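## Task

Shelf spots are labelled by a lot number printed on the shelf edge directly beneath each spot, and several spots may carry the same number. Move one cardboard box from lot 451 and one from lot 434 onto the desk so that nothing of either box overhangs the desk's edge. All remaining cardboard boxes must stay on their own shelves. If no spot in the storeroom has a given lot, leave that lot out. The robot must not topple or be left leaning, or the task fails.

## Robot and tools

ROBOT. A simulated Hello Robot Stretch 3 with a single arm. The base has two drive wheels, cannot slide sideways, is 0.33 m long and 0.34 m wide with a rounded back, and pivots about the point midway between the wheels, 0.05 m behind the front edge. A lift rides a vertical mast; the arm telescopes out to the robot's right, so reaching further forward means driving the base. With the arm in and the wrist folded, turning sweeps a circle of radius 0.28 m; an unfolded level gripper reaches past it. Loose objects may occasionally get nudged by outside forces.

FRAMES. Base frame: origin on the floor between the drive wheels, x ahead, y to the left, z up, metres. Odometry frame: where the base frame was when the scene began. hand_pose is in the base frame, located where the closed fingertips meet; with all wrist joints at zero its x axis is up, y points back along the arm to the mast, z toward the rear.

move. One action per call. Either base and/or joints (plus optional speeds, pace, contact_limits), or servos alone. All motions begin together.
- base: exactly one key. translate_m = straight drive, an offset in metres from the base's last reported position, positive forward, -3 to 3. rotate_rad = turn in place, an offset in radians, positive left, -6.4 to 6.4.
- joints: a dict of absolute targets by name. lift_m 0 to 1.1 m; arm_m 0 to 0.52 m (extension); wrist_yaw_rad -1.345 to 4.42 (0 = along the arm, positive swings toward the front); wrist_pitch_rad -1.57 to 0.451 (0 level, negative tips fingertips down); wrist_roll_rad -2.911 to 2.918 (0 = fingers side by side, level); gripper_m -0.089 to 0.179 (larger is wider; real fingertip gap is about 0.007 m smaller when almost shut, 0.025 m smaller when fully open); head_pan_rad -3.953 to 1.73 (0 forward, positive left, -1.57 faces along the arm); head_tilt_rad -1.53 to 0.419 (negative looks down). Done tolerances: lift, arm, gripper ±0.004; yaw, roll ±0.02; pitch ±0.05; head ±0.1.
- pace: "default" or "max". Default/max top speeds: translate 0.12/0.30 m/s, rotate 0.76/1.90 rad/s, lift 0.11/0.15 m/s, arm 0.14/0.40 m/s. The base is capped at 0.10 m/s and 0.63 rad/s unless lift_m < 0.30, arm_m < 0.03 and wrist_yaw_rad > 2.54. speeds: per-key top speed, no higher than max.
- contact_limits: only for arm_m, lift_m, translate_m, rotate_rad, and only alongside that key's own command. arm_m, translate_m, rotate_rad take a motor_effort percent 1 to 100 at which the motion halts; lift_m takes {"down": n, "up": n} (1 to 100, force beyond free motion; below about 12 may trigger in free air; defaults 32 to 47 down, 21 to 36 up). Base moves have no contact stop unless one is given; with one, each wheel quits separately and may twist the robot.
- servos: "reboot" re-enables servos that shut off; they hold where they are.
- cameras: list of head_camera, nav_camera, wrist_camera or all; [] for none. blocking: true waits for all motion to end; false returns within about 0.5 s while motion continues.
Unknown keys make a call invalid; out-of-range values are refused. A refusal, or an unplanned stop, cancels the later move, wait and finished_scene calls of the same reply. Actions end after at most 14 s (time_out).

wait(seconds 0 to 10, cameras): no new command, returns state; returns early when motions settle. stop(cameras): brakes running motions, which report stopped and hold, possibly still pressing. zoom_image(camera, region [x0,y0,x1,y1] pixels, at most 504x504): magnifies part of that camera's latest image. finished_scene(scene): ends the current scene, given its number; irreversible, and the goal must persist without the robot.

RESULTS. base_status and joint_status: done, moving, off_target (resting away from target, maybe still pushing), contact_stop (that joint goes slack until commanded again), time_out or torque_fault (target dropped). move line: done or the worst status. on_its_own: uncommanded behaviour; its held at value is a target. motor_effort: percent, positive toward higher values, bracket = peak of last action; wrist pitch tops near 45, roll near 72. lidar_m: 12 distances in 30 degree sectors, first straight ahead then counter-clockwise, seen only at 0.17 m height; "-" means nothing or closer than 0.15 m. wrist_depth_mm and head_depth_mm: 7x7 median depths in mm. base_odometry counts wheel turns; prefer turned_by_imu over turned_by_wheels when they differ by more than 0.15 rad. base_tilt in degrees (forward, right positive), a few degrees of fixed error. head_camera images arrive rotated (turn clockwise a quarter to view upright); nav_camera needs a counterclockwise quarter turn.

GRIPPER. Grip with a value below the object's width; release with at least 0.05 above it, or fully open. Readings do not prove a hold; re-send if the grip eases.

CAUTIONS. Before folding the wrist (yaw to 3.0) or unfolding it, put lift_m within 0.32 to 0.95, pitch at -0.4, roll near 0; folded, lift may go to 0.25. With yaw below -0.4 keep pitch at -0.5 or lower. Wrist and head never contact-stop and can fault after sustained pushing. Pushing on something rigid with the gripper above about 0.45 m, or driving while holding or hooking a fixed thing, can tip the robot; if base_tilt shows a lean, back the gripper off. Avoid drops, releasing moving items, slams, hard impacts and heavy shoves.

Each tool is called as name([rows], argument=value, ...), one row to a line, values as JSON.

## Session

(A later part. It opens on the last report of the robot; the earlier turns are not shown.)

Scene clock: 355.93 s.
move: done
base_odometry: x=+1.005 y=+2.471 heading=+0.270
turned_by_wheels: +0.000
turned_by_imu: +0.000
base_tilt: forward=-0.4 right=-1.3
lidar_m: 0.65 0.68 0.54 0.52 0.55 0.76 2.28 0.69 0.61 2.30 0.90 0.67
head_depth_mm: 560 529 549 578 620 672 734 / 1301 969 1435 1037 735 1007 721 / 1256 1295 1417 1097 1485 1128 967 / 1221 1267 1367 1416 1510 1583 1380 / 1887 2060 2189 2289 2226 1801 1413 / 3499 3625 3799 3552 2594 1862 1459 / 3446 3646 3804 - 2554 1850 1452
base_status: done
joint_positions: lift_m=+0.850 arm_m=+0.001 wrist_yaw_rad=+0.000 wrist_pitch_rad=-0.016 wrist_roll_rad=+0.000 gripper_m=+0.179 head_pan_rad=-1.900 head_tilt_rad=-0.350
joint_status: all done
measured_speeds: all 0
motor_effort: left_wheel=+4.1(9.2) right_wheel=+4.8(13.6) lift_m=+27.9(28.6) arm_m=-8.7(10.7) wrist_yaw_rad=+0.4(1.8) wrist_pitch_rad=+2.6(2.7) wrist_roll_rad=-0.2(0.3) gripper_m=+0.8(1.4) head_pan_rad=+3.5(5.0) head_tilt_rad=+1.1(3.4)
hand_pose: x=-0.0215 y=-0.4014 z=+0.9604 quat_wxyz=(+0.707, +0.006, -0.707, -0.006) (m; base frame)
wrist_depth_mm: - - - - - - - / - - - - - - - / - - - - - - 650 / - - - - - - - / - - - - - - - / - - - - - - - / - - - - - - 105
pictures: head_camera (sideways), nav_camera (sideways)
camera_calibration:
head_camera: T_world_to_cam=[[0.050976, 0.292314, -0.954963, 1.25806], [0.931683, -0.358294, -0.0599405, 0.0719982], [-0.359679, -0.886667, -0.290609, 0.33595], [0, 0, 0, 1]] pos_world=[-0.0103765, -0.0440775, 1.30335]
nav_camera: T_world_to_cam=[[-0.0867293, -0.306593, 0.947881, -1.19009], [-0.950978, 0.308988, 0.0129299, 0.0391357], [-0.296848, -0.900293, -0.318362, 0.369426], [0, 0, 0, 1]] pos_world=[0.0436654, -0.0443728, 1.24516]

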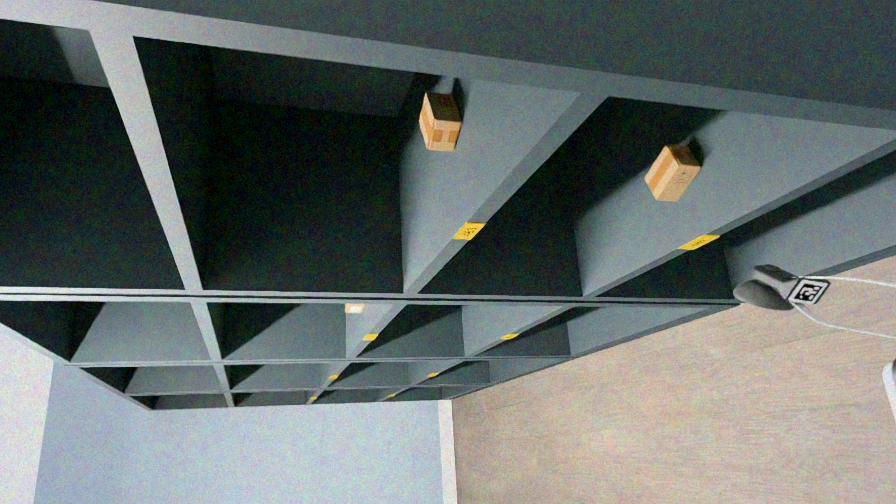

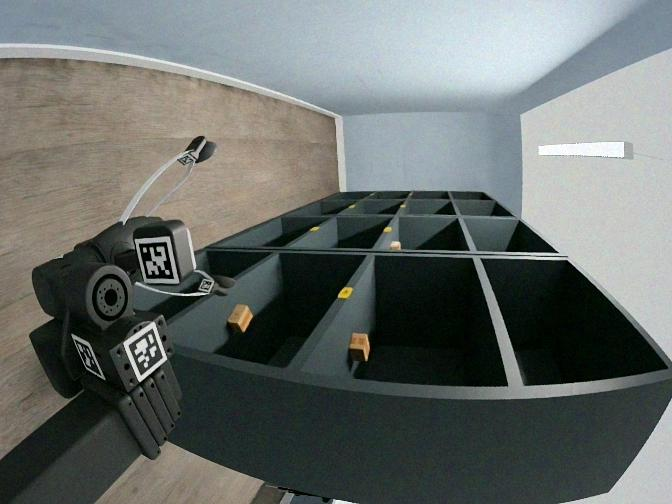

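zoom_image(camera="head_camera", region=[440, 200, 500, 260])

move(base={"translate_m":0.28}, pace="max", cameras=[])

move(base={"rotate_rad":-1.5708}, joints={"head_pan_rad":-0.6,"head_tilt_rad":-0.35}, cameras=["nav_camera","head_camera"])

Scaled by 8.400 from the camera's 896x504 image, which has a finer 1280x720 frame.

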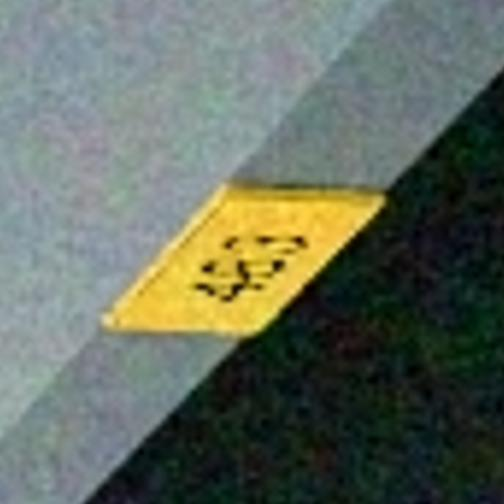

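Scene clock: 379.30 s.
move: done
base_odometry: x=+1.275 y=+2.546 heading=+0.270
turned_by_wheels: +0.000
turned_by_imu: +0.000
base_tilt: forward=-0.1 right=-1.3
lidar_m: 0.37 0.39 0.53 0.52 0.54 0.75 2.24 0.81 1.52 1.32 0.51 0.38
head_depth_mm: 1349 1409 1538 1244 1600 1189 1364 / 1314 1370 1487 1562 1592 1608 1394 / 1465 1409 1467 1571 1610 1732 1472 / 2103 2175 2311 2423 2453 1861 1434 / 3435 3029 3198 3361 2586 1874 1420 / 3488 3709 - - 2590 1862 1451 / 3468 3603 3761 - 2571 1856 1447
base_status: done
joint_positions: lift_m=+0.850 arm_m=+0.001 wrist_yaw_rad=+0.000 wrist_pitch_rad=-0.016 wrist_roll_rad=+0.000 gripper_m=+0.179 head_pan_rad=-1.900 head_tilt_rad=-0.350
joint_status: not commanded
measured_speeds: all 0
motor_effort: left_wheel=+4.9(9.5) right_wheel=+4.2(13.6) lift_m=+28.1(29.2) arm_m=-7.6(8.9) wrist_yaw_rad=-0.9(2.1) wrist_pitch_rad=+2.5(2.7) wrist_roll_rad=+0.2(0.3) gripper_m=+0.7(1.3) head_pan_rad=+3.2(3.8) head_tilt_rad=+2.9(3.4)
hand_pose: x=-0.0215 y=-0.4014 z=+0.9604 quat_wxyz=(+0.707, +0.006, -0.707, -0.006) (m; base frame)
wrist_depth_mm: 468 - - - - - - / 467 - - - - - - / 469 - - - - - - / 471 - - - - - - / 434 142 - - - - - / 118 126 - - - - - / 438 - - - - - 105
pictures: none
No camera images: "cameras" was empty.

Scene clock: 382.90 s.
move: done
base_odometry: x=+1.275 y=+2.546 heading=-1.300
turned_by_wheels: -1.570
turned_by_imu: -1.545
base_tilt: forward=-0.2 right=-1.2
lidar_m: 1.26 0.51 0.38 0.37 0.39 0.53 0.52 0.54 0.77 2.37 0.81 1.51
head_depth_mm: 1176 705 732 773 829 917 1028 / 1320 1283 1414 1112 1464 1045 967 / 1442 1491 1595 1199 1582 1177 1389 / 1375 1435 1547 1508 1559 1630 1427 / 1297 1371 1459 1545 1632 1719 1466 / 1924 2161 2259 2317 2301 1854 1457 / 2191 2122 2880 3040 2421 1860 1444
base_status: done
joint_positions: lift_m=+0.850 arm_m=+0.001 wrist_yaw_rad=+0.000 wrist_pitch_rad=-0.016 wrist_roll_rad=+0.000 gripper_m=+0.179 head_pan_rad=-0.599 head_tilt_rad=-0.350
joint_status: all done
measured_speeds: all 0
motor_effort: left_wheel=+8.1(12.7) right_wheel=-10.6(13.5) lift_m=+28.8(29.7) arm_m=-13.0(13.6) wrist_yaw_rad=-1.2(1.8) wrist_pitch_rad=+2.5(2.7) wrist_roll_rad=+0.2(0.4) gripper_m=+0.8(1.3) head_pan_rad=-2.8(6.1) head_tilt_rad=+3.1(4.8)
hand_pose: x=-0.0215 y=-0.4014 z=+0.9604 quat_wxyz=(+0.707, +0.006, -0.707, -0.006) (m; base frame)
wrist_depth_mm: - - - - - - - / - - - - - - - / - - - - - - - / - - - - - - - / - - - - - - - / - 140 - - - - - / - - - - - - 105
pictures: head_camera (sideways), nav_camera (sideways)
camera_calibration:
head_camera: T_world_to_cam=[[-0.268126, 0.127103, -0.954963, 1.25999], [0.593788, 0.802387, -0.0599232, 0.074], [0.758633, -0.583113, -0.290612, 0.329189], [0, 0, 0, 1]] pos_world=[0.0441625, -0.0275707, 1.30335]
nav_camera: T_world_to_cam=[[0.272379, -0.165374, 0.947872, -1.19228], [-0.551447, -0.83411, 0.0129366, 0.0367463], [0.78849, -0.526225, -0.318389, 0.362793], [0, 0, 0, 1]] pos_world=[0.0589576, 0.0243883, 1.24516]

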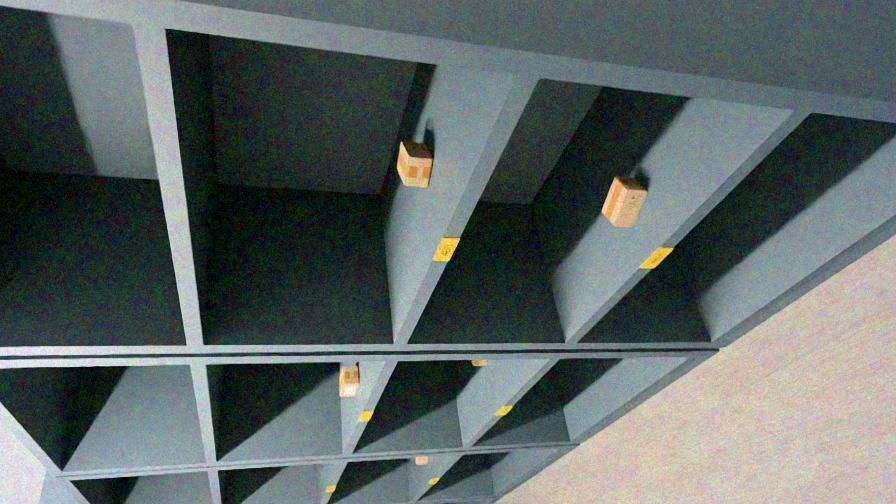

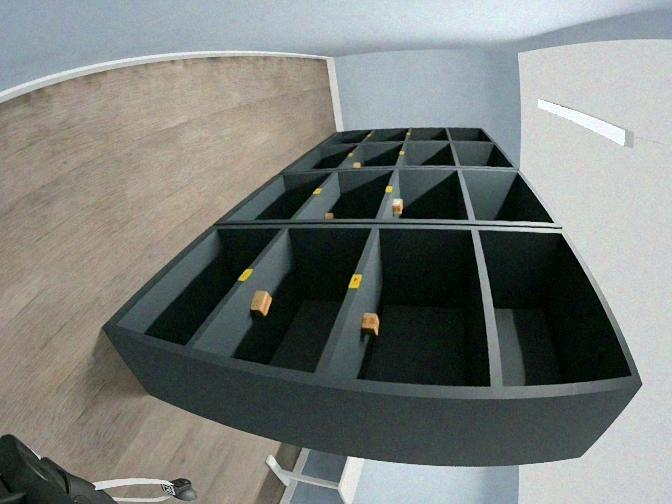

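zoom_image(camera="head_camera", region=[430, 225, 690, 280])

zoom_image(camera="head_camera", region=[310, 355, 540, 500])

move(base={"translate_m":1.2}, joints={"head_pan_rad":-0.9,"head_tilt_rad":-0.4}, pace="max", cameras=["nav_camera","head_camera"])

Scaled by 1.938 from the camera's 896x504 image, which has a finer 1280x720 frame.

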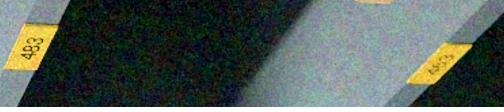

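Scaled by 2.191 from the camera's 896x504 image, which has a finer 1280x720 frame.

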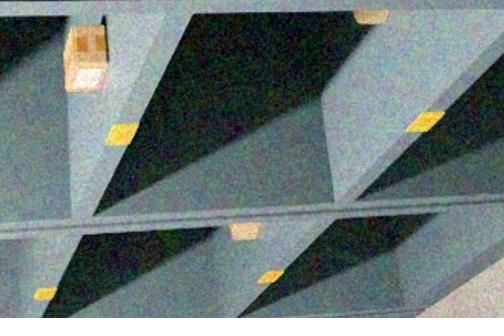

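Scene clock: 402.27 s.
move: done
base_odometry: x=+1.596 y=+1.390 heading=-1.300
turned_by_wheels: +0.000
turned_by_imu: +0.000
base_tilt: forward=-0.3 right=-1.1
lidar_m: 1.10 0.44 0.33 0.32 0.34 0.48 1.51 0.94 0.96 0.71 0.72 1.31
head_depth_mm: 971 955 660 691 731 777 822 / 1044 1115 1178 944 1296 991 905 / 1133 1208 1285 1012 1381 1066 1291 / 1231 1315 1397 1024 1433 1139 1316 / 1273 1356 1438 1201 1427 1544 1327 / 1157 1224 1307 1373 1408 1548 1386 / 1076 1138 1210 1308 1440 1583 1385
base_status: done
joint_positions: lift_m=+0.850 arm_m=+0.001 wrist_yaw_rad=+0.000 wrist_pitch_rad=-0.016 wrist_roll_rad=+0.000 gripper_m=+0.179 head_pan_rad=-0.900 head_tilt_rad=-0.400
joint_status: all done
measured_speeds: all 0
motor_effort: left_wheel=+5.7(11.9) right_wheel=+3.0(10.3) lift_m=+29.5(30.9) arm_m=-10.1(12.9) wrist_yaw_rad=-0.6(2.1) wrist_pitch_rad=+2.5(2.7) wrist_roll_rad=-0.1(0.4) gripper_m=+0.1(1.2) head_pan_rad=+2.8(4.6) head_tilt_rad=-3.8(5.8)
hand_pose: x=-0.0215 y=-0.4014 z=+0.9604 quat_wxyz=(+0.707, +0.006, -0.707, -0.006) (m; base frame)
wrist_depth_mm: - - - - - - - / - - - - - - - / 476 460 - - - 571 - / - - - - - - - / - 145 - - - - 847 / 123 126 - - - - - / - - - - - - 105
pictures: head_camera (sideways), nav_camera (sideways)
camera_calibration:
head_camera: T_world_to_cam=[[-0.247794, 0.237712, -0.939197, 1.23929], [0.802977, 0.592796, -0.0618164, 0.0752032], [0.542058, -0.769471, -0.337768, 0.391905], [0, 0, 0, 1]] pos_world=[0.0342669, -0.037615, 1.30096]
nav_camera: T_world_to_cam=[[0.240235, -0.275288, 0.930862, -1.16988], [-0.773441, -0.633751, 0.012186, 0.0389756], [0.58658, -0.722894, -0.365168, 0.424915], [0, 0, 0, 1]] pos_world=[0.0619453, 0.00981491, 1.24369]

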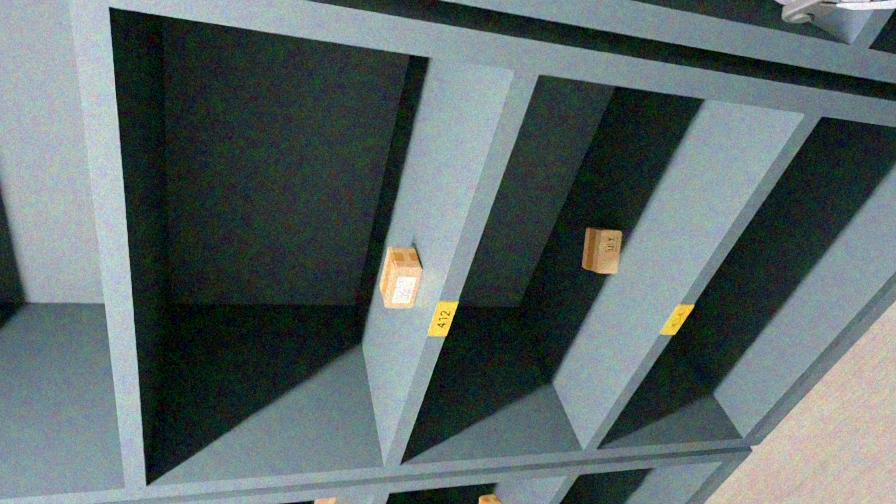

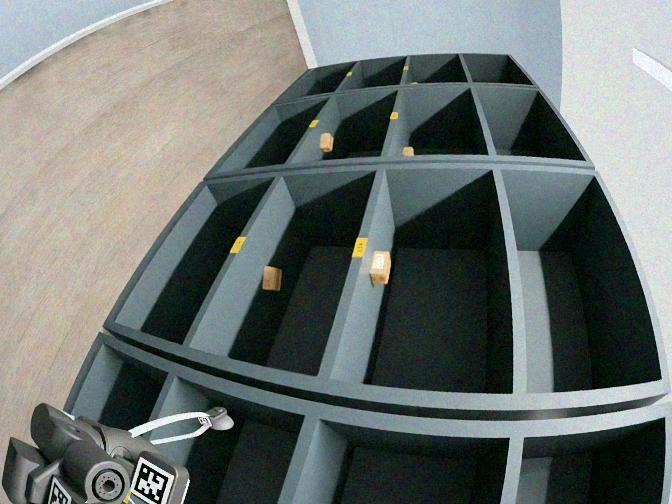

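zoom_image(camera="head_camera", region=[640, 290, 720, 350])

move(base={"translate_m":0.75}, joints={"head_pan_rad":-0.75,"head_tilt_rad":-0.38}, pace="max", cameras=["nav_camera","head_camera"])

zoom_image(camera="head_camera", region=[330, 200, 730, 504])

Scaled by 6.300 from the camera's 896x504 image, which has a finer 1280x720 frame.

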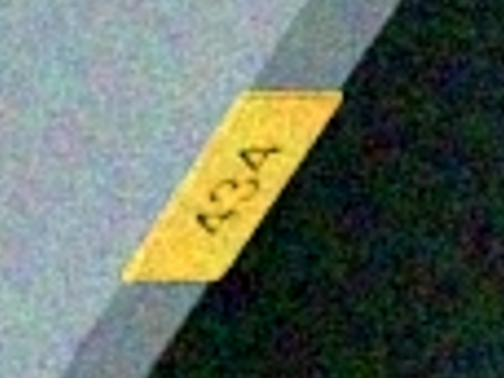

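Scene clock: 418.90 s.
move: done
base_odometry: x=+1.796 y=+0.667 heading=-1.300
turned_by_wheels: +0.000
turned_by_imu: +0.001
base_tilt: forward=-0.4 right=-1.2
lidar_m: 0.99 0.40 0.30 0.29 0.31 0.44 1.38 1.56 0.85 1.17 0.81 1.49
head_depth_mm: 684 714 744 774 832 921 951 / 1227 1241 1339 1000 1292 951 1002 / 1355 1371 1475 1201 1492 1174 1356 / 1441 1507 1611 1334 1482 1594 1362 / 1342 1414 1492 1607 1556 1698 1427 / 1253 1331 1422 1527 1651 1710 1416 / 1980 2068 2193 2270 2279 1785 1414
base_status: done
joint_positions: lift_m=+0.850 arm_m=+0.001 wrist_yaw_rad=+0.000 wrist_pitch_rad=-0.016 wrist_roll_rad=+0.000 gripper_m=+0.179 head_pan_rad=-0.750 head_tilt_rad=-0.380
joint_status: all done
measured_speeds: all 0
motor_effort: left_wheel=+2.9(11.8) right_wheel=+6.5(11.3) lift_m=+31.0(31.7) arm_m=-8.1(10.0) wrist_yaw_rad=-0.5(2.1) wrist_pitch_rad=+2.5(2.7) wrist_roll_rad=+0.0(0.3) gripper_m=+0.4(1.1) head_pan_rad=-2.9(5.3) head_tilt_rad=+4.4(6.6)
hand_pose: x=-0.0215 y=-0.4014 z=+0.9604 quat_wxyz=(+0.707, +0.006, -0.707, -0.006) (m; base frame)
wrist_depth_mm: 479 - - - - - - / 484 - - - - 840 - / 503 493 482 475 465 450 445 / 536 - - - - 870 - / - 142 - - - - - / 123 126 - - - - - / - - - - - - 105
pictures: head_camera (sideways), nav_camera (sideways)
camera_calibration:
head_camera: T_world_to_cam=[[-0.266552, 0.185133, -0.945873, 1.24809], [0.706339, 0.705239, -0.0610159, 0.074803], [0.655771, -0.684371, -0.31875, 0.366416], [0, 0, 0, 1]] pos_world=[0.0395598, -0.0330518, 1.30189]
nav_camera: T_world_to_cam=[[0.264793, -0.22339, 0.938073, -1.17946], [-0.670217, -0.74206, 0.0124719, 0.0380028], [0.693321, -0.632015, -0.346212, 0.399624], [0, 0, 0, 1]] pos_world=[0.0607145, 0.0172894, 1.2443]

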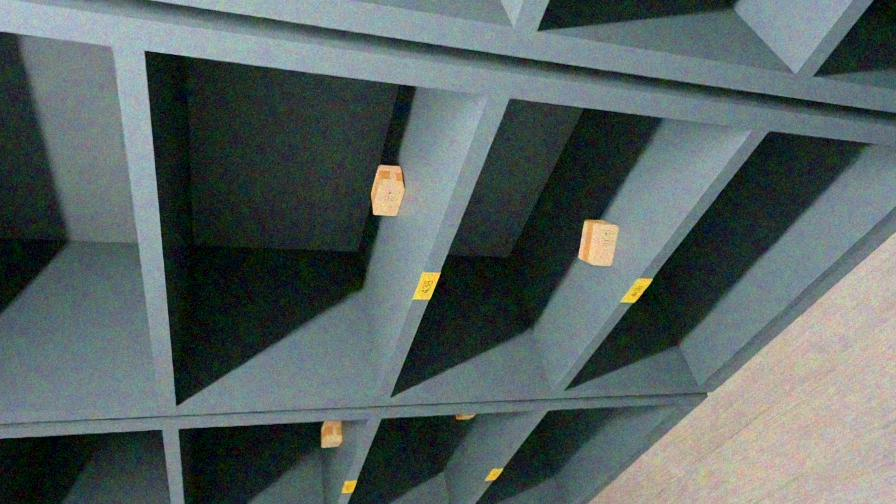

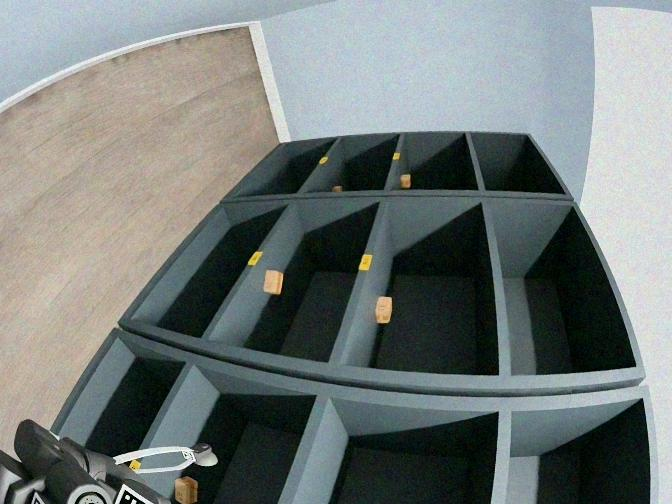

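Scaled by 1.260 from the camera's 896x504 image, which has a finer 1280x720 frame.

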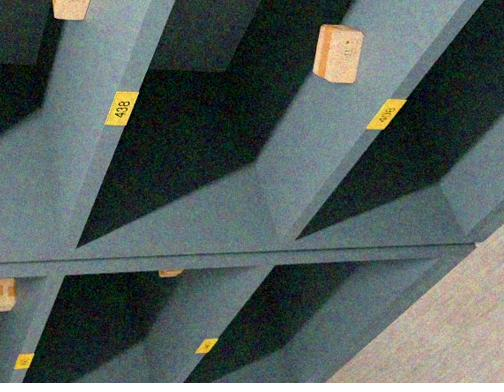

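move(base={"rotate_rad":0.94}, joints={"lift_m":0.5,"head_pan_rad":-1.57,"head_tilt_rad":-0.6}, cameras=[])

move(base={"translate_m":-0.125}, cameras=[])

move(base={"rotate_rad":-0.98})

Scene clock: 444.10 s.
move: done
base_odometry: x=+1.796 y=+0.667 heading=-0.361
turned_by_wheels: +0.940
turned_by_imu: +0.924
base_tilt: forward=-0.3 right=-1.3
lidar_m: 0.31 0.29 0.30 0.39 0.89 1.57 0.85 1.16 0.81 1.49 1.60 0.45
head_depth_mm: 1204 1276 996 905 962 1087 1178 / 1335 1388 1084 1481 1188 1318 1215 / 1391 1506 1695 1400 1673 1441 1234 / 1309 1402 1607 1603 1728 1467 1226 / 1255 1372 1548 1761 1820 1461 1222 / 1983 2117 2274 2291 1822 1446 1216 / 1894 2053 2249 2346 1797 1443 1210
base_status: done
joint_positions: lift_m=+0.500 arm_m=+0.001 wrist_yaw_rad=+0.000 wrist_pitch_rad=-0.017 wrist_roll_rad=+0.000 gripper_m=+0.179 head_pan_rad=-1.570 head_tilt_rad=-0.600
joint_status: all done
measured_speeds: all 0
motor_effort: left_wheel=-9.1(13.2) right_wheel=+9.2(12.1) lift_m=+25.8(27.9) arm_m=-13.0(13.3) wrist_yaw_rad=-0.2(1.6) wrist_pitch_rad=+2.6(2.7) wrist_roll_rad=-0.1(0.5) gripper_m=+0.7(1.1) head_pan_rad=+2.9(4.6) head_tilt_rad=-5.3(8.8)
hand_pose: x=-0.0215 y=-0.4014 z=+0.6104 quat_wxyz=(+0.707, +0.006, -0.707, -0.006) (m; base frame)
wrist_depth_mm: - - - - - - 430 / - - - - - - 451 / - - - - - - 467 / - - - - - - 483 / - - - - - - 470 / 119 - - - - - - / 928 979 - - - - 105
pictures: none
No camera images: "cameras" was empty.

Scene clock: 446.47 s.
move: done
base_odometry: x=+1.679 y=+0.711 heading=-0.361
turned_by_wheels: +0.000
turned_by_imu: +0.000
base_tilt: forward=-0.4 right=-1.2
lidar_m: 0.42 0.39 0.40 0.52 1.21 1.46 0.73 1.06 0.76 0.81 2.16 0.61
head_depth_mm: 631 663 724 820 1002 940 1171 / 1214 1296 844 863 949 1081 1185 / 1363 1422 1065 1464 1179 1350 1205 / 1379 1477 1661 1443 1671 1431 1230 / 1285 1377 1560 1643 1766 1462 1222 / 1261 1421 1862 2160 1799 1464 1219 / 1926 2074 2275 2362 1799 1447 1215
base_status: done
joint_positions: lift_m=+0.500 arm_m=+0.001 wrist_yaw_rad=+0.000 wrist_pitch_rad=-0.017 wrist_roll_rad=+0.000 gripper_m=+0.179 head_pan_rad=-1.570 head_tilt_rad=-0.600
joint_status: not commanded
measured_speeds: all 0
motor_effort: left_wheel=-10.1(12.4) right_wheel=-2.2(8.7) lift_m=+29.2(31.1) arm_m=-12.6(14.0) wrist_yaw_rad=-0.8(1.6) wrist_pitch_rad=+2.6(2.7) wrist_roll_rad=+0.3(0.3) gripper_m=+0.4(1.0) head_pan_rad=+3.4(4.0) head_tilt_rad=-4.4(5.9)
hand_pose: x=-0.0215 y=-0.4014 z=+0.6104 quat_wxyz=(+0.707, +0.006, -0.707, -0.006) (m; base frame)
wrist_depth_mm: - - - - - 439 483 / - - - - - 455 490 / - - - - - 474 - / - - - - - 493 - / - - - - - 482 402 / 118 - - - - 512 - / 956 969 - 990 - - 105
pictures: none
No camera images: "cameras" was empty.

Scene clock: 449.13 s.
move: done
base_odometry: x=+1.679 y=+0.711 heading=-1.340
turned_by_wheels: -0.980
turned_by_imu: -0.965
base_tilt: forward=-0.2 right=-1.2
lidar_m: 1.53 0.56 0.41 0.40 0.41 0.56 1.56 1.46 0.72 1.06 0.76 1.51
head_depth_mm: 868 951 928 711 1029 942 1092 / 865 953 912 1184 1107 966 1165 / 865 951 897 1191 1098 953 1164 / 866 952 885 1188 1089 949 1156 / 866 950 759 1190 1041 948 1148 / 869 955 860 1190 1074 937 1153 / 866 947 848 1189 1069 933 1136
base_status: done
joint_positions: lift_m=+0.500 arm_m=+0.001 wrist_yaw_rad=+0.000 wrist_pitch_rad=-0.017 wrist_roll_rad=+0.000 gripper_m=+0.179 head_pan_rad=-1.570 head_tilt_rad=-0.600
joint_status: not commanded
measured_speeds: all 0
motor_effort: left_wheel=+8.0(11.5) right_wheel=-10.3(14.0) lift_m=+26.3(29.8) arm_m=-12.8(13.4) wrist_yaw_rad=+0.2(2.1) wrist_pitch_rad=+2.6(2.7) wrist_roll_rad=+0.2(0.3) gripper_m=+1.0(1.2) head_pan_rad=+2.8(4.0) head_tilt_rad=-4.2(5.9)
hand_pose: x=-0.0215 y=-0.4014 z=+0.6104 quat_wxyz=(+0.707, +0.006, -0.707, -0.006) (m; base frame)
wrist_depth_mm: - - - - - 719 - / - - - - - - - / - - - - - 774 - / 520 - 522 564 - 519 - / 412 403 400 397 400 397 398 / - 126 - - - 388 - / - - - - - - 105
pictures: head_camera (sideways), nav_camera (sideways), wrist_camera
camera_calibration:
head_camera: T_world_to_cam=[[-0.0467963, 0.520082, -0.852833, 1.12534], [0.997502, -0.0208958, -0.0674774, 0.0813476], [-0.0529144, -0.853861, -0.517805, 0.629755], [0, 0, 0, 1]] pos_world=[0.00484064, -0.0458483, 1.29131]
nav_camera: T_world_to_cam=[[0.0175719, -0.542648, 0.839777, -1.04974], [-0.999786, -0.0186879, 0.00884426, 0.0448095], [0.0108943, -0.839752, -0.54286, 0.65966], [0, 0, 0, 1]] pos_world=[0.0560593, -0.0148501, 1.23925]
wrist_camera: T_world_to_cam=[[-0.999004, -0.0437338, -0.00881505, -0.0270484], [-0.000876241, 0.216784, -0.976219, 0.715361], [0.0446048, -0.97524, -0.216606, -0.0921059], [0, 0, 0, 1]] pos_world=[-0.0222862, -0.246087, 0.67816]

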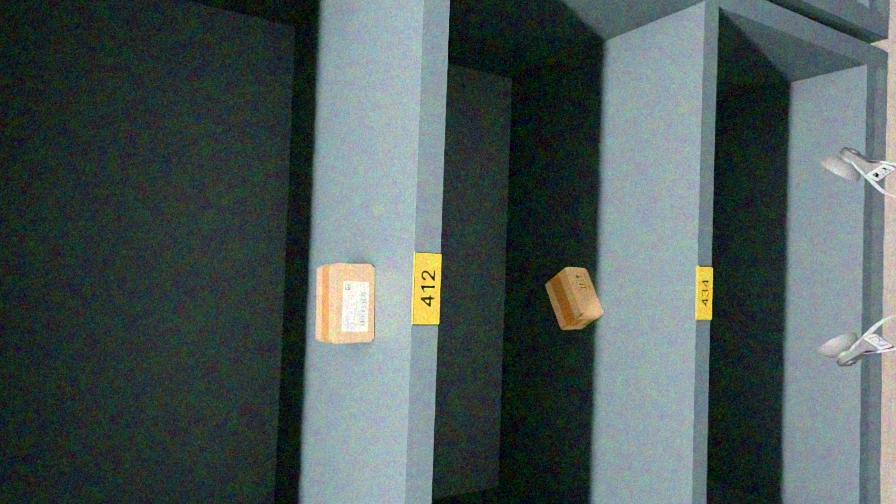

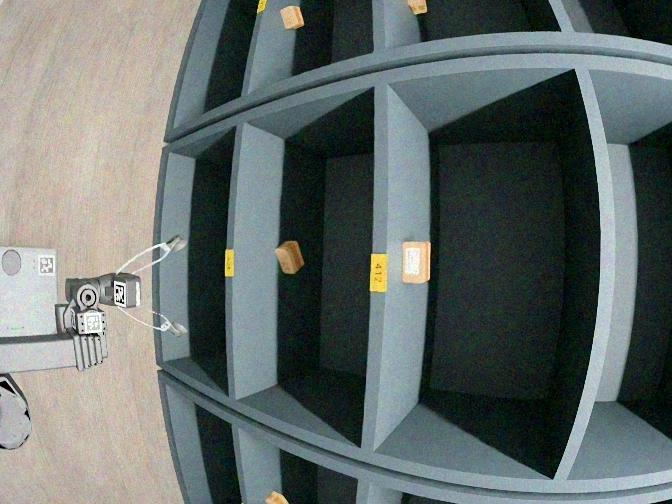

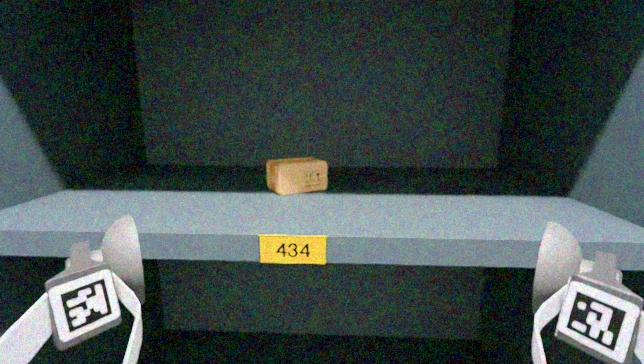

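move(base={"translate_m":0.072}, joints={"lift_m":0.485}, cameras=[])

move(joints={"arm_m":0.34}, cameras=["wrist_camera"])

Scene clock: 466.93 s.
move: done
base_odometry: x=+1.696 y=+0.641 heading=-1.340
turned_by_wheels: +0.000
turned_by_imu: +0.000
base_tilt: forward=-0.2 right=-1.2
lidar_m: 1.53 0.56 0.41 0.40 0.41 0.56 1.56 1.51 0.76 1.06 0.72 1.44
head_depth_mm: 869 956 928 709 1092 966 1148 / 870 953 914 1185 1110 961 1165 / 865 948 899 1189 1092 959 1164 / 867 954 744 1187 1059 951 1159 / 863 953 875 1194 1079 947 1152 / 865 947 862 1186 1077 937 1145 / 866 951 849 1002 1031 939 1134
base_status: done
joint_positions: lift_m=+0.485 arm_m=+0.001 wrist_yaw_rad=+0.000 wrist_pitch_rad=-0.017 wrist_roll_rad=+0.000 gripper_m=+0.179 head_pan_rad=-1.570 head_tilt_rad=-0.600
joint_status: all done
measured_speeds: all 0
motor_effort: left_wheel=+4.1(11.2) right_wheel=+8.0(9.1) lift_m=+23.9(25.8) arm_m=-12.7(13.1) wrist_yaw_rad=-0.3(1.8) wrist_pitch_rad=+2.6(2.7) wrist_roll_rad=-0.2(0.3) gripper_m=+0.7(1.0) head_pan_rad=+3.5(3.6) head_tilt_rad=-4.2(5.1)
hand_pose: x=-0.0215 y=-0.4014 z=+0.5954 quat_wxyz=(+0.707, +0.006, -0.707, -0.006) (m; base frame)
wrist_depth_mm: 466 - - - - - - / 470 - - - - 760 - / 473 - - - - - - / 466 520 527 555 520 527 529 / 406 399 397 388 384 388 380 / 118 126 - - - - - / 118 - - - - - 105
pictures: none
No camera images: "cameras" was empty.

Scene clock: 470.63 s.
move: done
base_odometry: x=+1.696 y=+0.641 heading=-1.340
turned_by_wheels: +0.000
turned_by_imu: +0.000
base_tilt: forward=-0.4 right=-1.3
lidar_m: 1.53 0.56 0.41 0.40 0.41 0.56 1.56 1.51 0.76 1.07 0.72 1.44
head_depth_mm: 869 954 924 708 1091 967 1150 / 868 954 915 1191 1102 965 1164 / 864 952 900 1192 1095 709 597 / 868 950 745 1191 1052 757 1148 / 870 953 874 1190 1083 947 1155 / 864 949 859 1188 1075 937 1143 / 867 948 846 1001 1029 934 1132
base_status: not commanded
joint_positions: lift_m=+0.485 arm_m=+0.340 wrist_yaw_rad=+0.000 wrist_pitch_rad=-0.017 wrist_roll_rad=+0.000 gripper_m=+0.179 head_pan_rad=-1.570 head_tilt_rad=-0.600
joint_status: all done
measured_speeds: all 0
motor_effort: left_wheel=+3.9(4.2) right_wheel=+7.5(8.7) lift_m=+25.9(26.6) arm_m=+13.0(14.8) wrist_yaw_rad=-0.1(1.8) wrist_pitch_rad=+2.7(2.7) wrist_roll_rad=+0.2(0.3) gripper_m=+0.3(1.5) head_pan_rad=+3.0(3.3) head_tilt_rad=-3.7(5.0)
hand_pose: x=-0.0215 y=-0.7408 z=+0.5954 quat_wxyz=(+0.707, +0.006, -0.707, -0.006) (m; base frame)
wrist_depth_mm: 448 - - - - - - / 453 - - - - - - / 449 - - - - - - / 465 - - - - - - / 350 349 352 238 305 352 384 / - 224 252 234 251 252 252 / 180 187 195 196 196 187 105
pictures: wrist_camera
camera_calibration:
wrist_camera: T_world_to_cam=[[-0.999004, -0.0437339, -0.00881488, -0.042024], [-0.000876416, 0.216784, -0.976219, 0.774294], [0.0446048, -0.97524, -0.216606, -0.426351], [0, 0, 0, 1]] pos_world=[-0.0222862, -0.585487, 0.66316]

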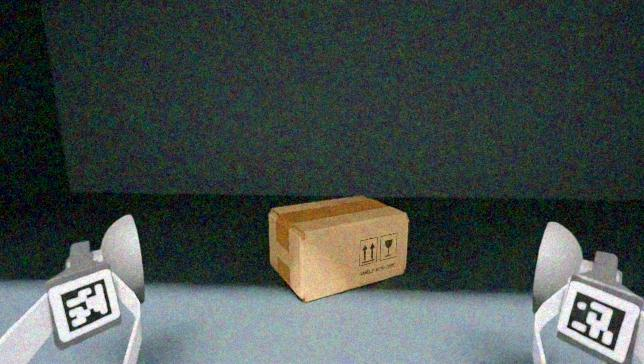

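move(joints={"arm_m":0.462}, cameras=[])

move(joints={"lift_m":0.468}, contact_limits={"lift_m":{"down":15}}, cameras=["wrist_camera"])

move(joints={"gripper_m":0.045}, cameras=["wrist_camera"])

move(joints={"lift_m":0.52}, cameras=["wrist_camera"])

Scene clock: 480.47 s.
move: done
base_odometry: x=+1.696 y=+0.641 heading=-1.340
turned_by_wheels: +0.000
turned_by_imu: +0.000
base_tilt: forward=-0.3 right=-1.2
lidar_m: 1.53 0.56 0.41 0.40 0.41 0.56 1.56 1.51 0.77 1.06 0.72 1.44
head_depth_mm: 868 954 925 711 1086 969 1141 / 866 957 911 1194 1101 961 1174 / 866 956 900 1187 1091 795 597 / 865 952 745 1195 1051 890 1160 / 867 952 873 1187 1072 946 1152 / 869 954 861 1192 1071 943 1144 / 862 955 847 1004 1031 936 1140
base_status: not commanded
joint_positions: lift_m=+0.485 arm_m=+0.462 wrist_yaw_rad=+0.000 wrist_pitch_rad=-0.017 wrist_roll_rad=+0.000 gripper_m=+0.179 head_pan_rad=-1.570 head_tilt_rad=-0.600
joint_status: all done
measured_speeds: all 0
motor_effort: left_wheel=+4.0(4.2) right_wheel=+7.6(8.7) lift_m=+29.5(29.7) arm_m=+12.3(15.7) wrist_yaw_rad=-0.5(2.0) wrist_pitch_rad=+2.5(2.7) wrist_roll_rad=+0.1(0.3) gripper_m=+0.3(1.2) head_pan_rad=+2.1(2.9) head_tilt_rad=-3.8(4.5)
hand_pose: x=-0.0215 y=-0.8628 z=+0.5954 quat_wxyz=(+0.707, +0.006, -0.707, -0.006) (m; base frame)
wrist_depth_mm: - - - - - - - / - - - - - - - / - - - - - - - / - - - - - - - / 348 302 349 325 324 325 324 / - 224 249 153 162 250 252 / 179 186 130 119 130 187 105
pictures: none
No camera images: "cameras" was empty.

Scene clock: 481.33 s.
move: done
base_odometry: x=+1.696 y=+0.641 heading=-1.340
turned_by_wheels: +0.000
turned_by_imu: +0.000
base_tilt: forward=-0.3 right=-1.2
lidar_m: 1.53 0.56 0.41 0.40 0.41 0.56 1.57 1.51 0.76 1.06 0.72 1.44
head_depth_mm: 868 953 927 711 1094 970 1147 / 869 953 915 1186 1100 967 1165 / 868 952 900 1188 1093 769 612 / 868 952 746 1192 1049 892 1157 / 865 950 869 1194 1072 946 1152 / 867 957 859 1192 1072 937 1143 / 866 949 849 1000 1027 933 1131
base_status: not commanded
joint_positions: lift_m=+0.468 arm_m=+0.462 wrist_yaw_rad=+0.000 wrist_pitch_rad=-0.017 wrist_roll_rad=+0.000 gripper_m=+0.179 head_pan_rad=-1.570 head_tilt_rad=-0.600
joint_status: all done
measured_speeds: all 0
motor_effort: left_wheel=+3.8(4.3) right_wheel=+8.0(8.8) lift_m=+23.7(28.0) arm_m=+10.9(12.7) wrist_yaw_rad=-0.4(1.6) wrist_pitch_rad=+2.6(2.7) wrist_roll_rad=+0.1(0.3) gripper_m=+0.3(0.8) head_pan_rad=+2.4(2.7) head_tilt_rad=-3.6(4.6)
contact_limits: lift_m down 15 (down: maximum 72; up: maximum 65)
hand_pose: x=-0.0215 y=-0.8628 z=+0.5784 quat_wxyz=(+0.707, +0.006, -0.707, -0.006) (m; base frame)
wrist_depth_mm: - - - - - - - / - - - - - - - / - - - - - - - / - - - - - - - / 306 281 303 167 282 304 306 / - 141 135 119 127 206 218 / 156 169 125 106 128 162 107
pictures: wrist_camera
camera_calibration:
wrist_camera: T_world_to_cam=[[-0.999004, -0.0437339, -0.00881488, -0.0475094], [-0.000876416, 0.216784, -0.976219, 0.784146], [0.0446048, -0.97524, -0.216606, -0.549013], [0, 0, 0, 1]] pos_world=[-0.0222862, -0.707487, 0.64616]

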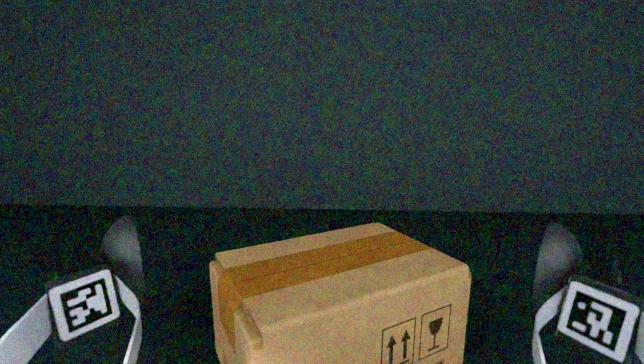

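Scene clock: 483.20 s.
move: done
base_odometry: x=+1.696 y=+0.641 heading=-1.340
turned_by_wheels: +0.000
turned_by_imu: +0.000
base_tilt: forward=-0.4 right=-1.3
lidar_m: 1.53 0.56 0.41 0.40 0.41 0.56 1.57 1.51 0.77 1.06 0.72 1.45
head_depth_mm: 868 953 925 710 1092 972 1149 / 868 954 914 1190 1104 961 1174 / 867 955 901 1186 1096 768 616 / 870 953 742 1191 1047 891 1155 / 865 955 874 1195 1075 943 1150 / 867 951 860 1192 1077 940 1149 / 865 949 849 1002 1028 937 1130
base_status: not commanded
joint_positions: lift_m=+0.468 arm_m=+0.462 wrist_yaw_rad=+0.000 wrist_pitch_rad=-0.017 wrist_roll_rad=+0.000 gripper_m=+0.046 head_pan_rad=-1.570 head_tilt_rad=-0.600
joint_status: all done
measured_speeds: all 0
motor_effort: left_wheel=+3.7(4.3) right_wheel=+8.0(8.6) lift_m=+25.3(25.7) arm_m=+5.7(10.6) wrist_yaw_rad=-0.3(1.7) wrist_pitch_rad=+2.6(2.7) wrist_roll_rad=+0.2(0.3) gripper_m=-22.6(97.9) head_pan_rad=+2.2(2.7) head_tilt_rad=-3.5(4.5)
contact_limits: lift_m down 15 (down: maximum 72; up: maximum 65)
hand_pose: x=-0.0215 y=-0.8628 z=+0.5784 quat_wxyz=(+0.707, +0.006, -0.707, -0.006) (m; base frame)
wrist_depth_mm: - - - - - - - / - - - - - - - / - - - - - - - / - - - - - - - / 304 301 281 167 181 304 305 / 217 205 130 119 126 195 218 / 177 155 118 105 127 125 170
pictures: wrist_camera
camera_calibration:
wrist_camera: T_world_to_cam=[[-0.999004, -0.043732, -0.00881919, -0.0475053], [-0.000876175, 0.216879, -0.976198, 0.7842], [0.0446038, -0.975218, -0.216702, -0.548936], [0, 0, 0, 1]] pos_world=[-0.0222862, -0.707487, 0.64616]

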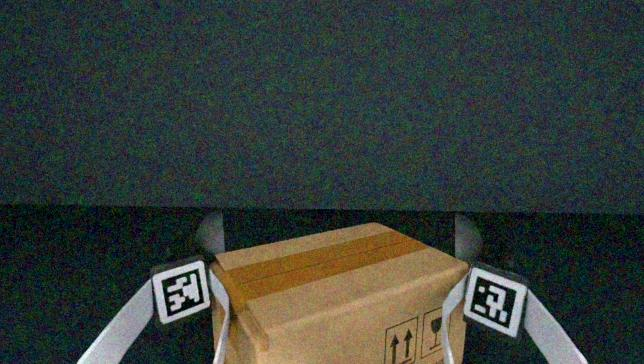

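Scene clock: 484.50 s.
move: done
base_odometry: x=+1.696 y=+0.641 heading=-1.340
turned_by_wheels: +0.000
turned_by_imu: +0.000
base_tilt: forward=-0.3 right=-1.2
lidar_m: 1.53 0.56 0.41 0.40 0.41 0.56 1.57 1.51 0.76 1.06 0.72 1.45
head_depth_mm: 871 951 928 711 1084 969 1152 / 867 955 909 1192 1108 964 1165 / 868 951 901 1192 1092 715 577 / 866 951 741 1191 908 898 1155 / 870 951 873 1191 1072 944 1151 / 865 948 860 1186 1073 940 1148 / 866 954 845 997 1029 934 1139
base_status: not commanded
joint_positions: lift_m=+0.520 arm_m=+0.462 wrist_yaw_rad=+0.000 wrist_pitch_rad=-0.025 wrist_roll_rad=+0.000 gripper_m=+0.049 head_pan_rad=-1.570 head_tilt_rad=-0.600
joint_status: all done
measured_speeds: all 0
motor_effort: left_wheel=+3.6(4.4) right_wheel=+7.5(8.3) lift_m=+31.2(34.5) arm_m=+3.0(6.5) wrist_yaw_rad=+1.0(1.5) wrist_pitch_rad=+4.0(4.2) wrist_roll_rad=-0.2(0.3) gripper_m=-9.6(23.1) head_pan_rad=+2.0(2.6) head_tilt_rad=-2.5(4.0)
hand_pose: x=-0.0215 y=-0.8625 z=+0.6283 quat_wxyz=(+0.707, +0.009, -0.707, -0.009) (m; base frame)
wrist_depth_mm: - - - - - - - / - - - - - - - / - - - - - - - / - - - - - - - / 374 - 150 155 155 147 - / 312 126 129 119 126 282 314 / 254 224 102 105 126 224 244
pictures: wrist_camera
camera_calibration:
wrist_camera: T_world_to_cam=[[-0.999004, -0.0436623, -0.00916385, -0.0467773], [-0.000876694, 0.224578, -0.974456, 0.838491], [0.0446049, -0.973477, -0.224393, -0.531543], [0, 0, 0, 1]] pos_world=[-0.0222862, -0.707794, 0.69737]

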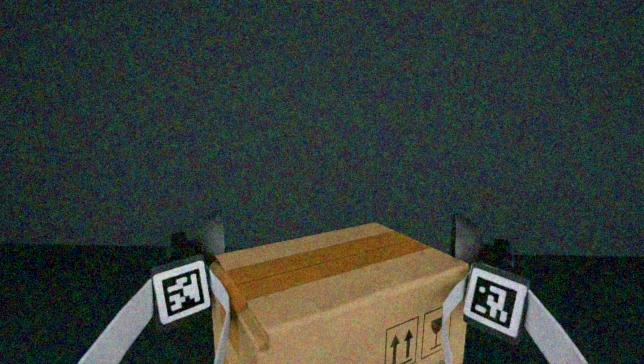

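move(joints={"arm_m":0.0}, cameras=["wrist_camera"])

move(base={"translate_m":-1.3}, joints={"lift_m":0.78,"head_pan_rad":-3.0,"head_tilt_rad":-0.4}, pace="max", cameras=[])

move(base={"translate_m":-0.72}, pace="max", cameras=["nav_camera"])

Scene clock: 512.47 s.
move: done
base_odometry: x=+1.696 y=+0.641 heading=-1.340
turned_by_wheels: +0.000
turned_by_imu: +0.000
base_tilt: forward=-0.4 right=-1.2
lidar_m: 1.53 0.56 0.41 0.40 0.41 0.56 1.56 1.50 0.77 1.06 0.72 1.45
head_depth_mm: 865 955 926 714 1095 968 1149 / 866 952 910 1191 1102 961 1171 / 867 954 903 1191 1098 955 1156 / 865 951 745 1192 1087 951 630 / 866 952 878 1189 1080 942 1144 / 865 952 861 1188 1077 941 1148 / 867 952 849 1001 1031 936 1130
base_status: not commanded
joint_positions: lift_m=+0.520 arm_m=+0.001 wrist_yaw_rad=+0.000 wrist_pitch_rad=-0.025 wrist_roll_rad=+0.000 gripper_m=+0.049 head_pan_rad=-1.570 head_tilt_rad=-0.600
joint_status: all done
measured_speeds: all 0
motor_effort: left_wheel=+4.0(4.3) right_wheel=+7.3(8.9) lift_m=+25.7(27.5) arm_m=-12.5(14.9) wrist_yaw_rad=+0.0(1.6) wrist_pitch_rad=+4.1(4.3) wrist_roll_rad=+0.3(0.3) gripper_m=-9.9(10.4) head_pan_rad=+1.7(2.4) head_tilt_rad=-2.7(3.9)
hand_pose: x=-0.0215 y=-0.4011 z=+0.6283 quat_wxyz=(+0.707, +0.009, -0.707, -0.009) (m; base frame)
wrist_depth_mm: 470 - - - - - - / 473 - - - - 756 - / 473 - - - - - - / 469 - - - - - - / 435 439 439 168 183 441 443 / 456 122 129 119 126 129 383 / 446 - 102 105 126 118 -
pictures: wrist_camera
camera_calibration:
wrist_camera: T_world_to_cam=[[-0.999004, -0.0436623, -0.00916371, -0.0266317], [-0.000876832, 0.224578, -0.974456, 0.734871], [0.0446049, -0.973477, -0.224393, -0.0823801], [0, 0, 0, 1]] pos_world=[-0.0222862, -0.246394, 0.69737]

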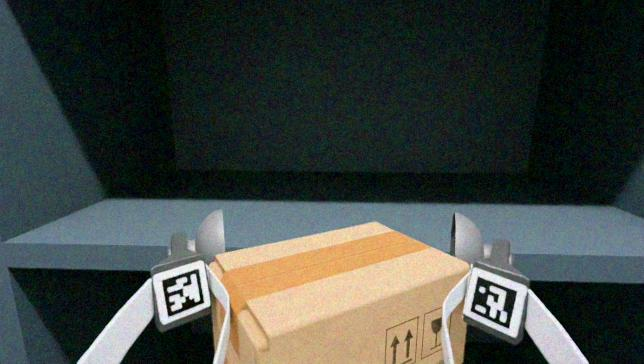

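Scene clock: 526.43 s.
move: done
base_odometry: x=+1.399 y=+1.907 heading=-1.340
turned_by_wheels: +0.000
turned_by_imu: +0.000
base_tilt: forward=-0.3 right=-1.1
lidar_m: 1.53 0.56 0.41 0.40 0.41 0.57 1.16 1.21 1.65 0.62 1.03 0.95
head_depth_mm: 947 1003 1068 1153 1233 1322 1349 / 962 1023 1084 1164 1243 1353 1407 / 974 1033 1100 1180 1272 1372 1418 / 984 1050 1117 1199 1283 1401 1401 / 1002 1062 1133 1217 1311 1429 1397 / 1010 1077 1151 1239 1329 1458 1393 / 1027 1094 1168 1254 1366 1482 1386
base_status: done
joint_positions: lift_m=+0.780 arm_m=+0.001 wrist_yaw_rad=+0.000 wrist_pitch_rad=-0.026 wrist_roll_rad=+0.000 gripper_m=+0.049 head_pan_rad=-3.000 head_tilt_rad=-0.400
joint_status: all done
measured_speeds: all 0
motor_effort: left_wheel=-1.6(10.0) right_wheel=-9.3(14.6) lift_m=+25.3(35.6) arm_m=+10.8(12.5) wrist_yaw_rad=+0.8(1.8) wrist_pitch_rad=+4.3(4.5) wrist_roll_rad=-0.2(0.3) gripper_m=-10.1(10.5) head_pan_rad=+3.2(4.7) head_tilt_rad=+4.3(6.7)
hand_pose: x=-0.0215 y=-0.4011 z=+0.8880 quat_wxyz=(+0.707, +0.009, -0.707, -0.010) (m; base frame)
wrist_depth_mm: - - - - - - - / - - - - 350 - - / - - - - - - - / - - - - 804 - - / - - 150 155 155 - - / - 122 128 119 126 - - / - 554 102 105 126 - -
pictures: none
No camera images: "cameras" was empty.

Scene clock: 534.60 s.
move: done
base_odometry: x=+1.234 y=+2.608 heading=-1.340
turned_by_wheels: +0.000
turned_by_imu: +0.000
base_tilt: forward=-0.4 right=-1.1
lidar_m: 1.54 0.57 0.41 0.40 0.41 0.46 0.45 0.46 0.63 1.75 0.83 1.50
head_depth_mm: 348 369 393 420 451 486 530 / 351 373 398 427 458 497 540 / 356 379 404 433 467 505 551 / 361 384 410 440 474 514 563 / 366 389 416 447 482 525 572 / 371 395 422 454 492 533 584 / 376 401 429 462 500 545 599
base_status: done
joint_positions: lift_m=+0.780 arm_m=+0.001 wrist_yaw_rad=+0.000 wrist_pitch_rad=-0.026 wrist_roll_rad=+0.000 gripper_m=+0.049 head_pan_rad=-3.000 head_tilt_rad=-0.400
joint_status: not commanded
measured_speeds: all 0
motor_effort: left_wheel=-0.3(9.9) right_wheel=-10.6(14.5) lift_m=+25.6(26.2) arm_m=+12.6(13.3) wrist_yaw_rad=-0.7(1.6) wrist_pitch_rad=+4.3(4.4) wrist_roll_rad=+0.2(0.3) gripper_m=-10.1(10.7) head_pan_rad=+3.4(4.0) head_tilt_rad=+2.4(4.7)
hand_pose: x=-0.0215 y=-0.4011 z=+0.8880 quat_wxyz=(+0.707, +0.009, -0.707, -0.010) (m; base frame)
wrist_depth_mm: - - - - - - 547 / - - - - - - 570 / - - - - - - 573 / - - - - - - 549 / - - - 167 183 148 579 / - - 129 119 126 - 575 / - - 102 105 127 125 542
pictures: nav_camera (sideways)
camera_calibration:
nav_camera: T_world_to_cam=[[-0.35862, -0.0683627, 0.930977, -1.16638], [-0.156611, 0.987585, 0.0121916, 0.0352907], [-0.920253, -0.141429, -0.364874, 0.433708], [0, 0, 0, 1]] pos_world=[-0.0136389, -0.0532504, 1.24369]

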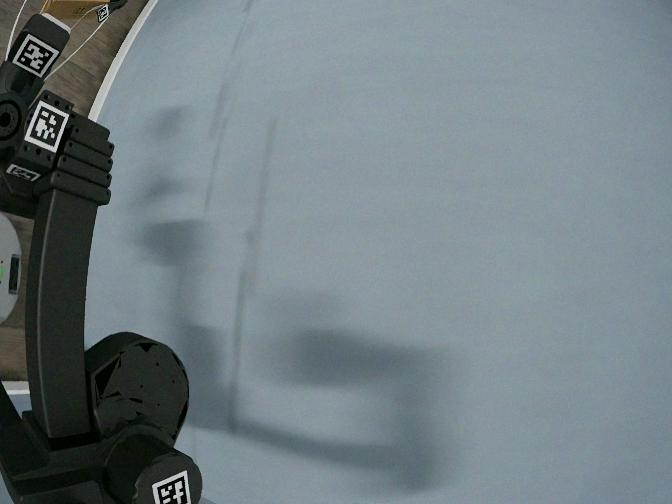

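move(base={"rotate_rad":1.5708}, pace="max", cameras=[])

move(base={"translate_m":-0.3}, joints={"head_pan_rad":-1.57,"head_tilt_rad":-0.5}, cameras=["head_camera"])

Scene clock: 548.70 s.
move: done
base_odometry: x=+1.234 y=+2.608 heading=+0.230
turned_by_wheels: +1.570
turned_by_imu: +1.546
base_tilt: forward=-0.3 right=-1.2
lidar_m: 0.40 0.41 0.46 0.45 0.46 0.63 1.67 0.84 0.85 1.63 0.57 0.41
head_depth_mm: 2223 2046 1929 1793 1688 1597 1383 / 2787 2978 3091 3068 2329 1799 1421 / 2829 2966 3207 3376 2443 1786 1422 / 2845 3047 3221 3412 2401 1780 1401 / 2925 3072 3260 3447 2385 1757 1405 / 2939 3101 3252 3390 2404 1747 1398 / 2977 3143 3300 3496 2242 1627 1345
base_status: done
joint_positions: lift_m=+0.780 arm_m=+0.001 wrist_yaw_rad=+0.000 wrist_pitch_rad=-0.026 wrist_roll_rad=+0.000 gripper_m=+0.049 head_pan_rad=-3.000 head_tilt_rad=-0.400
joint_status: not commanded
measured_speeds: all 0
motor_effort: left_wheel=-7.8(13.3) right_wheel=+8.8(13.5) lift_m=+26.2(26.7) arm_m=+4.1(12.8) wrist_yaw_rad=-1.0(1.8) wrist_pitch_rad=+4.3(4.4) wrist_roll_rad=-0.1(0.3) gripper_m=-9.4(10.3) head_pan_rad=+3.0(4.1) head_tilt_rad=+0.2(2.3)
hand_pose: x=-0.0215 y=-0.4011 z=+0.8880 quat_wxyz=(+0.707, +0.009, -0.707, -0.010) (m; base frame)
wrist_depth_mm: 510 - - - - - - / 508 - - - - - - / 517 - - - - - - / 516 - - - - - - / 511 - - 168 182 - - / 491 - 129 119 126 972 907 / 494 - 102 105 127 - -
pictures: none
No camera images: "cameras" was empty.

Scene clock: 552.83 s.
move: done
base_odometry: x=+0.942 y=+2.539 heading=+0.230
turned_by_wheels: +0.000
turned_by_imu: +0.000
base_tilt: forward=-0.2 right=-1.2
lidar_m: 0.69 0.63 0.46 0.44 0.46 0.62 1.66 0.83 0.65 1.48 1.00 0.72
head_depth_mm: 1170 1310 1332 1528 1208 900 861 / 1270 1334 1384 1524 1315 1477 1251 / 2737 2242 2385 2505 1910 1561 1245 / 3569 3934 - 2971 2080 1595 438 / 3581 3890 - 2894 2054 1586 1264 / 3240 3283 3351 2745 2042 1583 1296 / 2095 2125 2156 2205 1952 1582 1289
base_status: done
joint_positions: lift_m=+0.780 arm_m=+0.001 wrist_yaw_rad=+0.000 wrist_pitch_rad=-0.026 wrist_roll_rad=+0.000 gripper_m=+0.049 head_pan_rad=-1.570 head_tilt_rad=-0.500
joint_status: all done
measured_speeds: all 0
motor_effort: left_wheel=-8.8(12.9) right_wheel=-1.4(11.9) lift_m=+26.2(27.2) arm_m=-13.3(13.3) wrist_yaw_rad=-0.9(1.9) wrist_pitch_rad=+4.3(4.4) wrist_roll_rad=-0.1(0.3) gripper_m=-10.1(10.4) head_pan_rad=-3.1(6.1) head_tilt_rad=-4.8(10.2)
hand_pose: x=-0.0215 y=-0.4011 z=+0.8880 quat_wxyz=(+0.707, +0.009, -0.707, -0.010) (m; base frame)
wrist_depth_mm: - - - - - - - / - - - - - - 363 / - - - - - - - / - - - - - - - / - - - 168 183 - - / - 122 129 119 126 129 - / - - 101 105 126 125 -
pictures: head_camera (sideways)
camera_calibration:
head_camera: T_world_to_cam=[[-0.0467895, 0.432307, -0.900512, 1.18756], [0.997518, -0.0272623, -0.0649177, 0.0780394], [-0.0526144, -0.901314, -0.429959, 0.515482], [0, 0, 0, 1]] pos_world=[0.00484152, -0.0466524, 1.29612]

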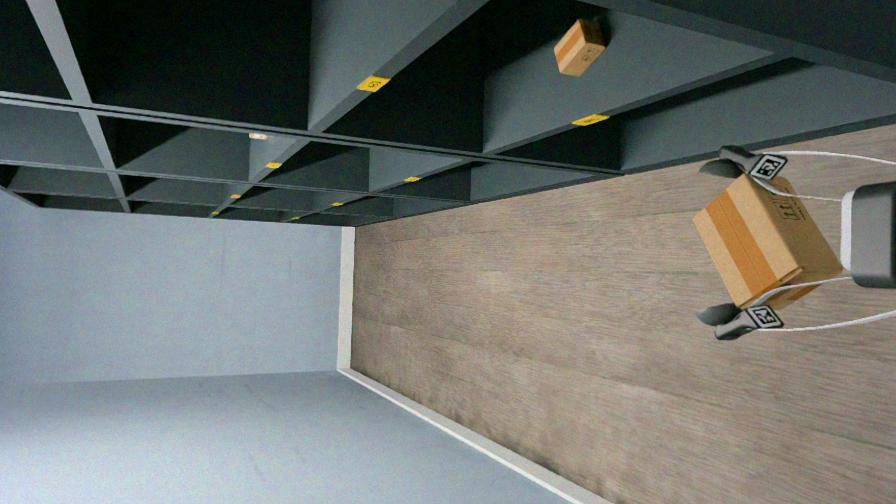

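move(base={"translate_m":-1.0}, cameras=[])

move(base={"translate_m":-0.8}, cameras=["nav_camera"])

Scene clock: 589.67 s.
move: done
base_odometry: x=-0.031 y=+2.311 heading=+0.230
turned_by_wheels: +0.000
turned_by_imu: +0.000
base_tilt: forward=-0.4 right=-1.1
lidar_m: 1.69 0.62 0.45 0.43 0.44 0.60 1.61 1.88 2.16 0.91 0.63 0.83
head_depth_mm: 3590 3821 - 3063 2132 1636 1322 / 3512 3787 - 3024 2097 1621 1313 / 3613 3770 - 2961 2093 1610 1245 / 3579 3821 - 2975 2060 1597 439 / 2268 2399 2552 2611 1972 1596 1266 / 1041 1059 1089 1119 1162 1198 1221 / 674 682 692 707 720 769 863
base_status: done
joint_positions: lift_m=+0.780 arm_m=+0.001 wrist_yaw_rad=+0.000 wrist_pitch_rad=-0.026 wrist_roll_rad=+0.000 gripper_m=+0.049 head_pan_rad=-1.570 head_tilt_rad=-0.500
joint_status: not commanded
measured_speeds: all 0
motor_effort: left_wheel=-8.7(13.5) right_wheel=-2.1(11.2) lift_m=+27.7(28.6) arm_m=-9.6(12.8) wrist_yaw_rad=-0.7(2.1) wrist_pitch_rad=+4.3(4.4) wrist_roll_rad=+0.1(0.3) gripper_m=-9.7(10.5) head_pan_rad=-3.5(3.9) head_tilt_rad=-3.8(5.2)
hand_pose: x=-0.0215 y=-0.4011 z=+0.8880 quat_wxyz=(+0.707, +0.009, -0.707, -0.010) (m; base frame)
wrist_depth_mm: - 392 - - - - - / - 392 - - - - - / - - - - - - - / - - - - - - - / - - 155 168 183 - - / - - 129 119 126 - - / - - 101 105 127 - -
pictures: none
No camera images: "cameras" was empty.

Scene clock: 598.80 s.
move: done
base_odometry: x=-0.810 y=+2.129 heading=+0.230
turned_by_wheels: +0.000
turned_by_imu: -0.001
base_tilt: forward=-0.4 right=-1.3
lidar_m: 1.71 0.60 0.44 0.42 0.43 0.59 1.27 1.31 1.28 3.84 1.46 1.19
head_depth_mm: 3447 3362 2906 1473 2047 1627 1331 / 3526 3797 - 2865 2102 1608 1320 / 3617 3788 - 2957 2094 1618 1243 / 3560 3805 - 2959 2093 1603 439 / 3531 3844 - 2886 2057 1583 1272 / 3548 3750 3854 2889 2049 1578 1289 / 3037 3138 3143 2783 2026 1577 1285
base_status: done
joint_positions: lift_m=+0.780 arm_m=+0.001 wrist_yaw_rad=+0.000 wrist_pitch_rad=-0.026 wrist_roll_rad=+0.000 gripper_m=+0.049 head_pan_rad=-1.570 head_tilt_rad=-0.500
joint_status: not commanded
measured_speeds: all 0
motor_effort: left_wheel=-3.7(12.5) right_wheel=-7.7(11.6) lift_m=+28.7(29.5) arm_m=-7.7(10.3) wrist_yaw_rad=+0.4(1.9) wrist_pitch_rad=+4.4(4.4) wrist_roll_rad=+0.2(0.4) gripper_m=-9.5(10.4) head_pan_rad=-3.0(3.7) head_tilt_rad=-3.5(4.9)
hand_pose: x=-0.0215 y=-0.4011 z=+0.8880 quat_wxyz=(+0.707, +0.009, -0.707, -0.010) (m; base frame)
wrist_depth_mm: - - - - - - - / - - - - - - - / - - - - - - - / - - - - - - - / - - - 168 182 - - / - 122 129 119 126 - - / - - 102 105 126 - -
pictures: nav_camera (sideways)
camera_calibration:
nav_camera: T_world_to_cam=[[0.0173525, -0.456101, 0.889759, -1.11487], [-0.999791, -0.0175236, 0.0105156, 0.0426278], [0.0107956, -0.889756, -0.45631, 0.54707], [0, 0, 0, 1]] pos_world=[0.0560588, -0.0209895, 1.24116]

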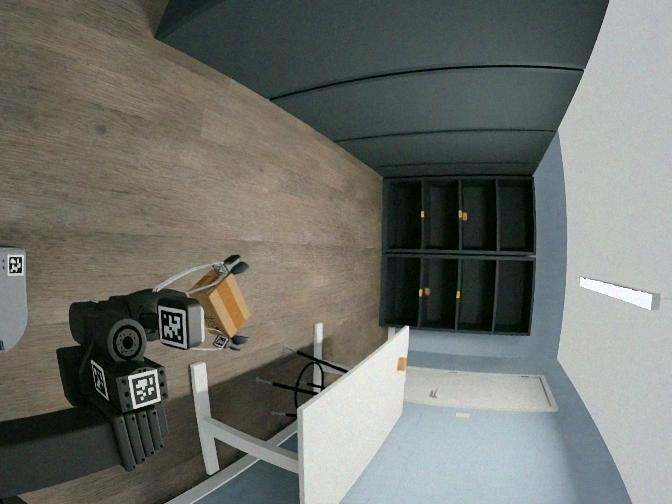

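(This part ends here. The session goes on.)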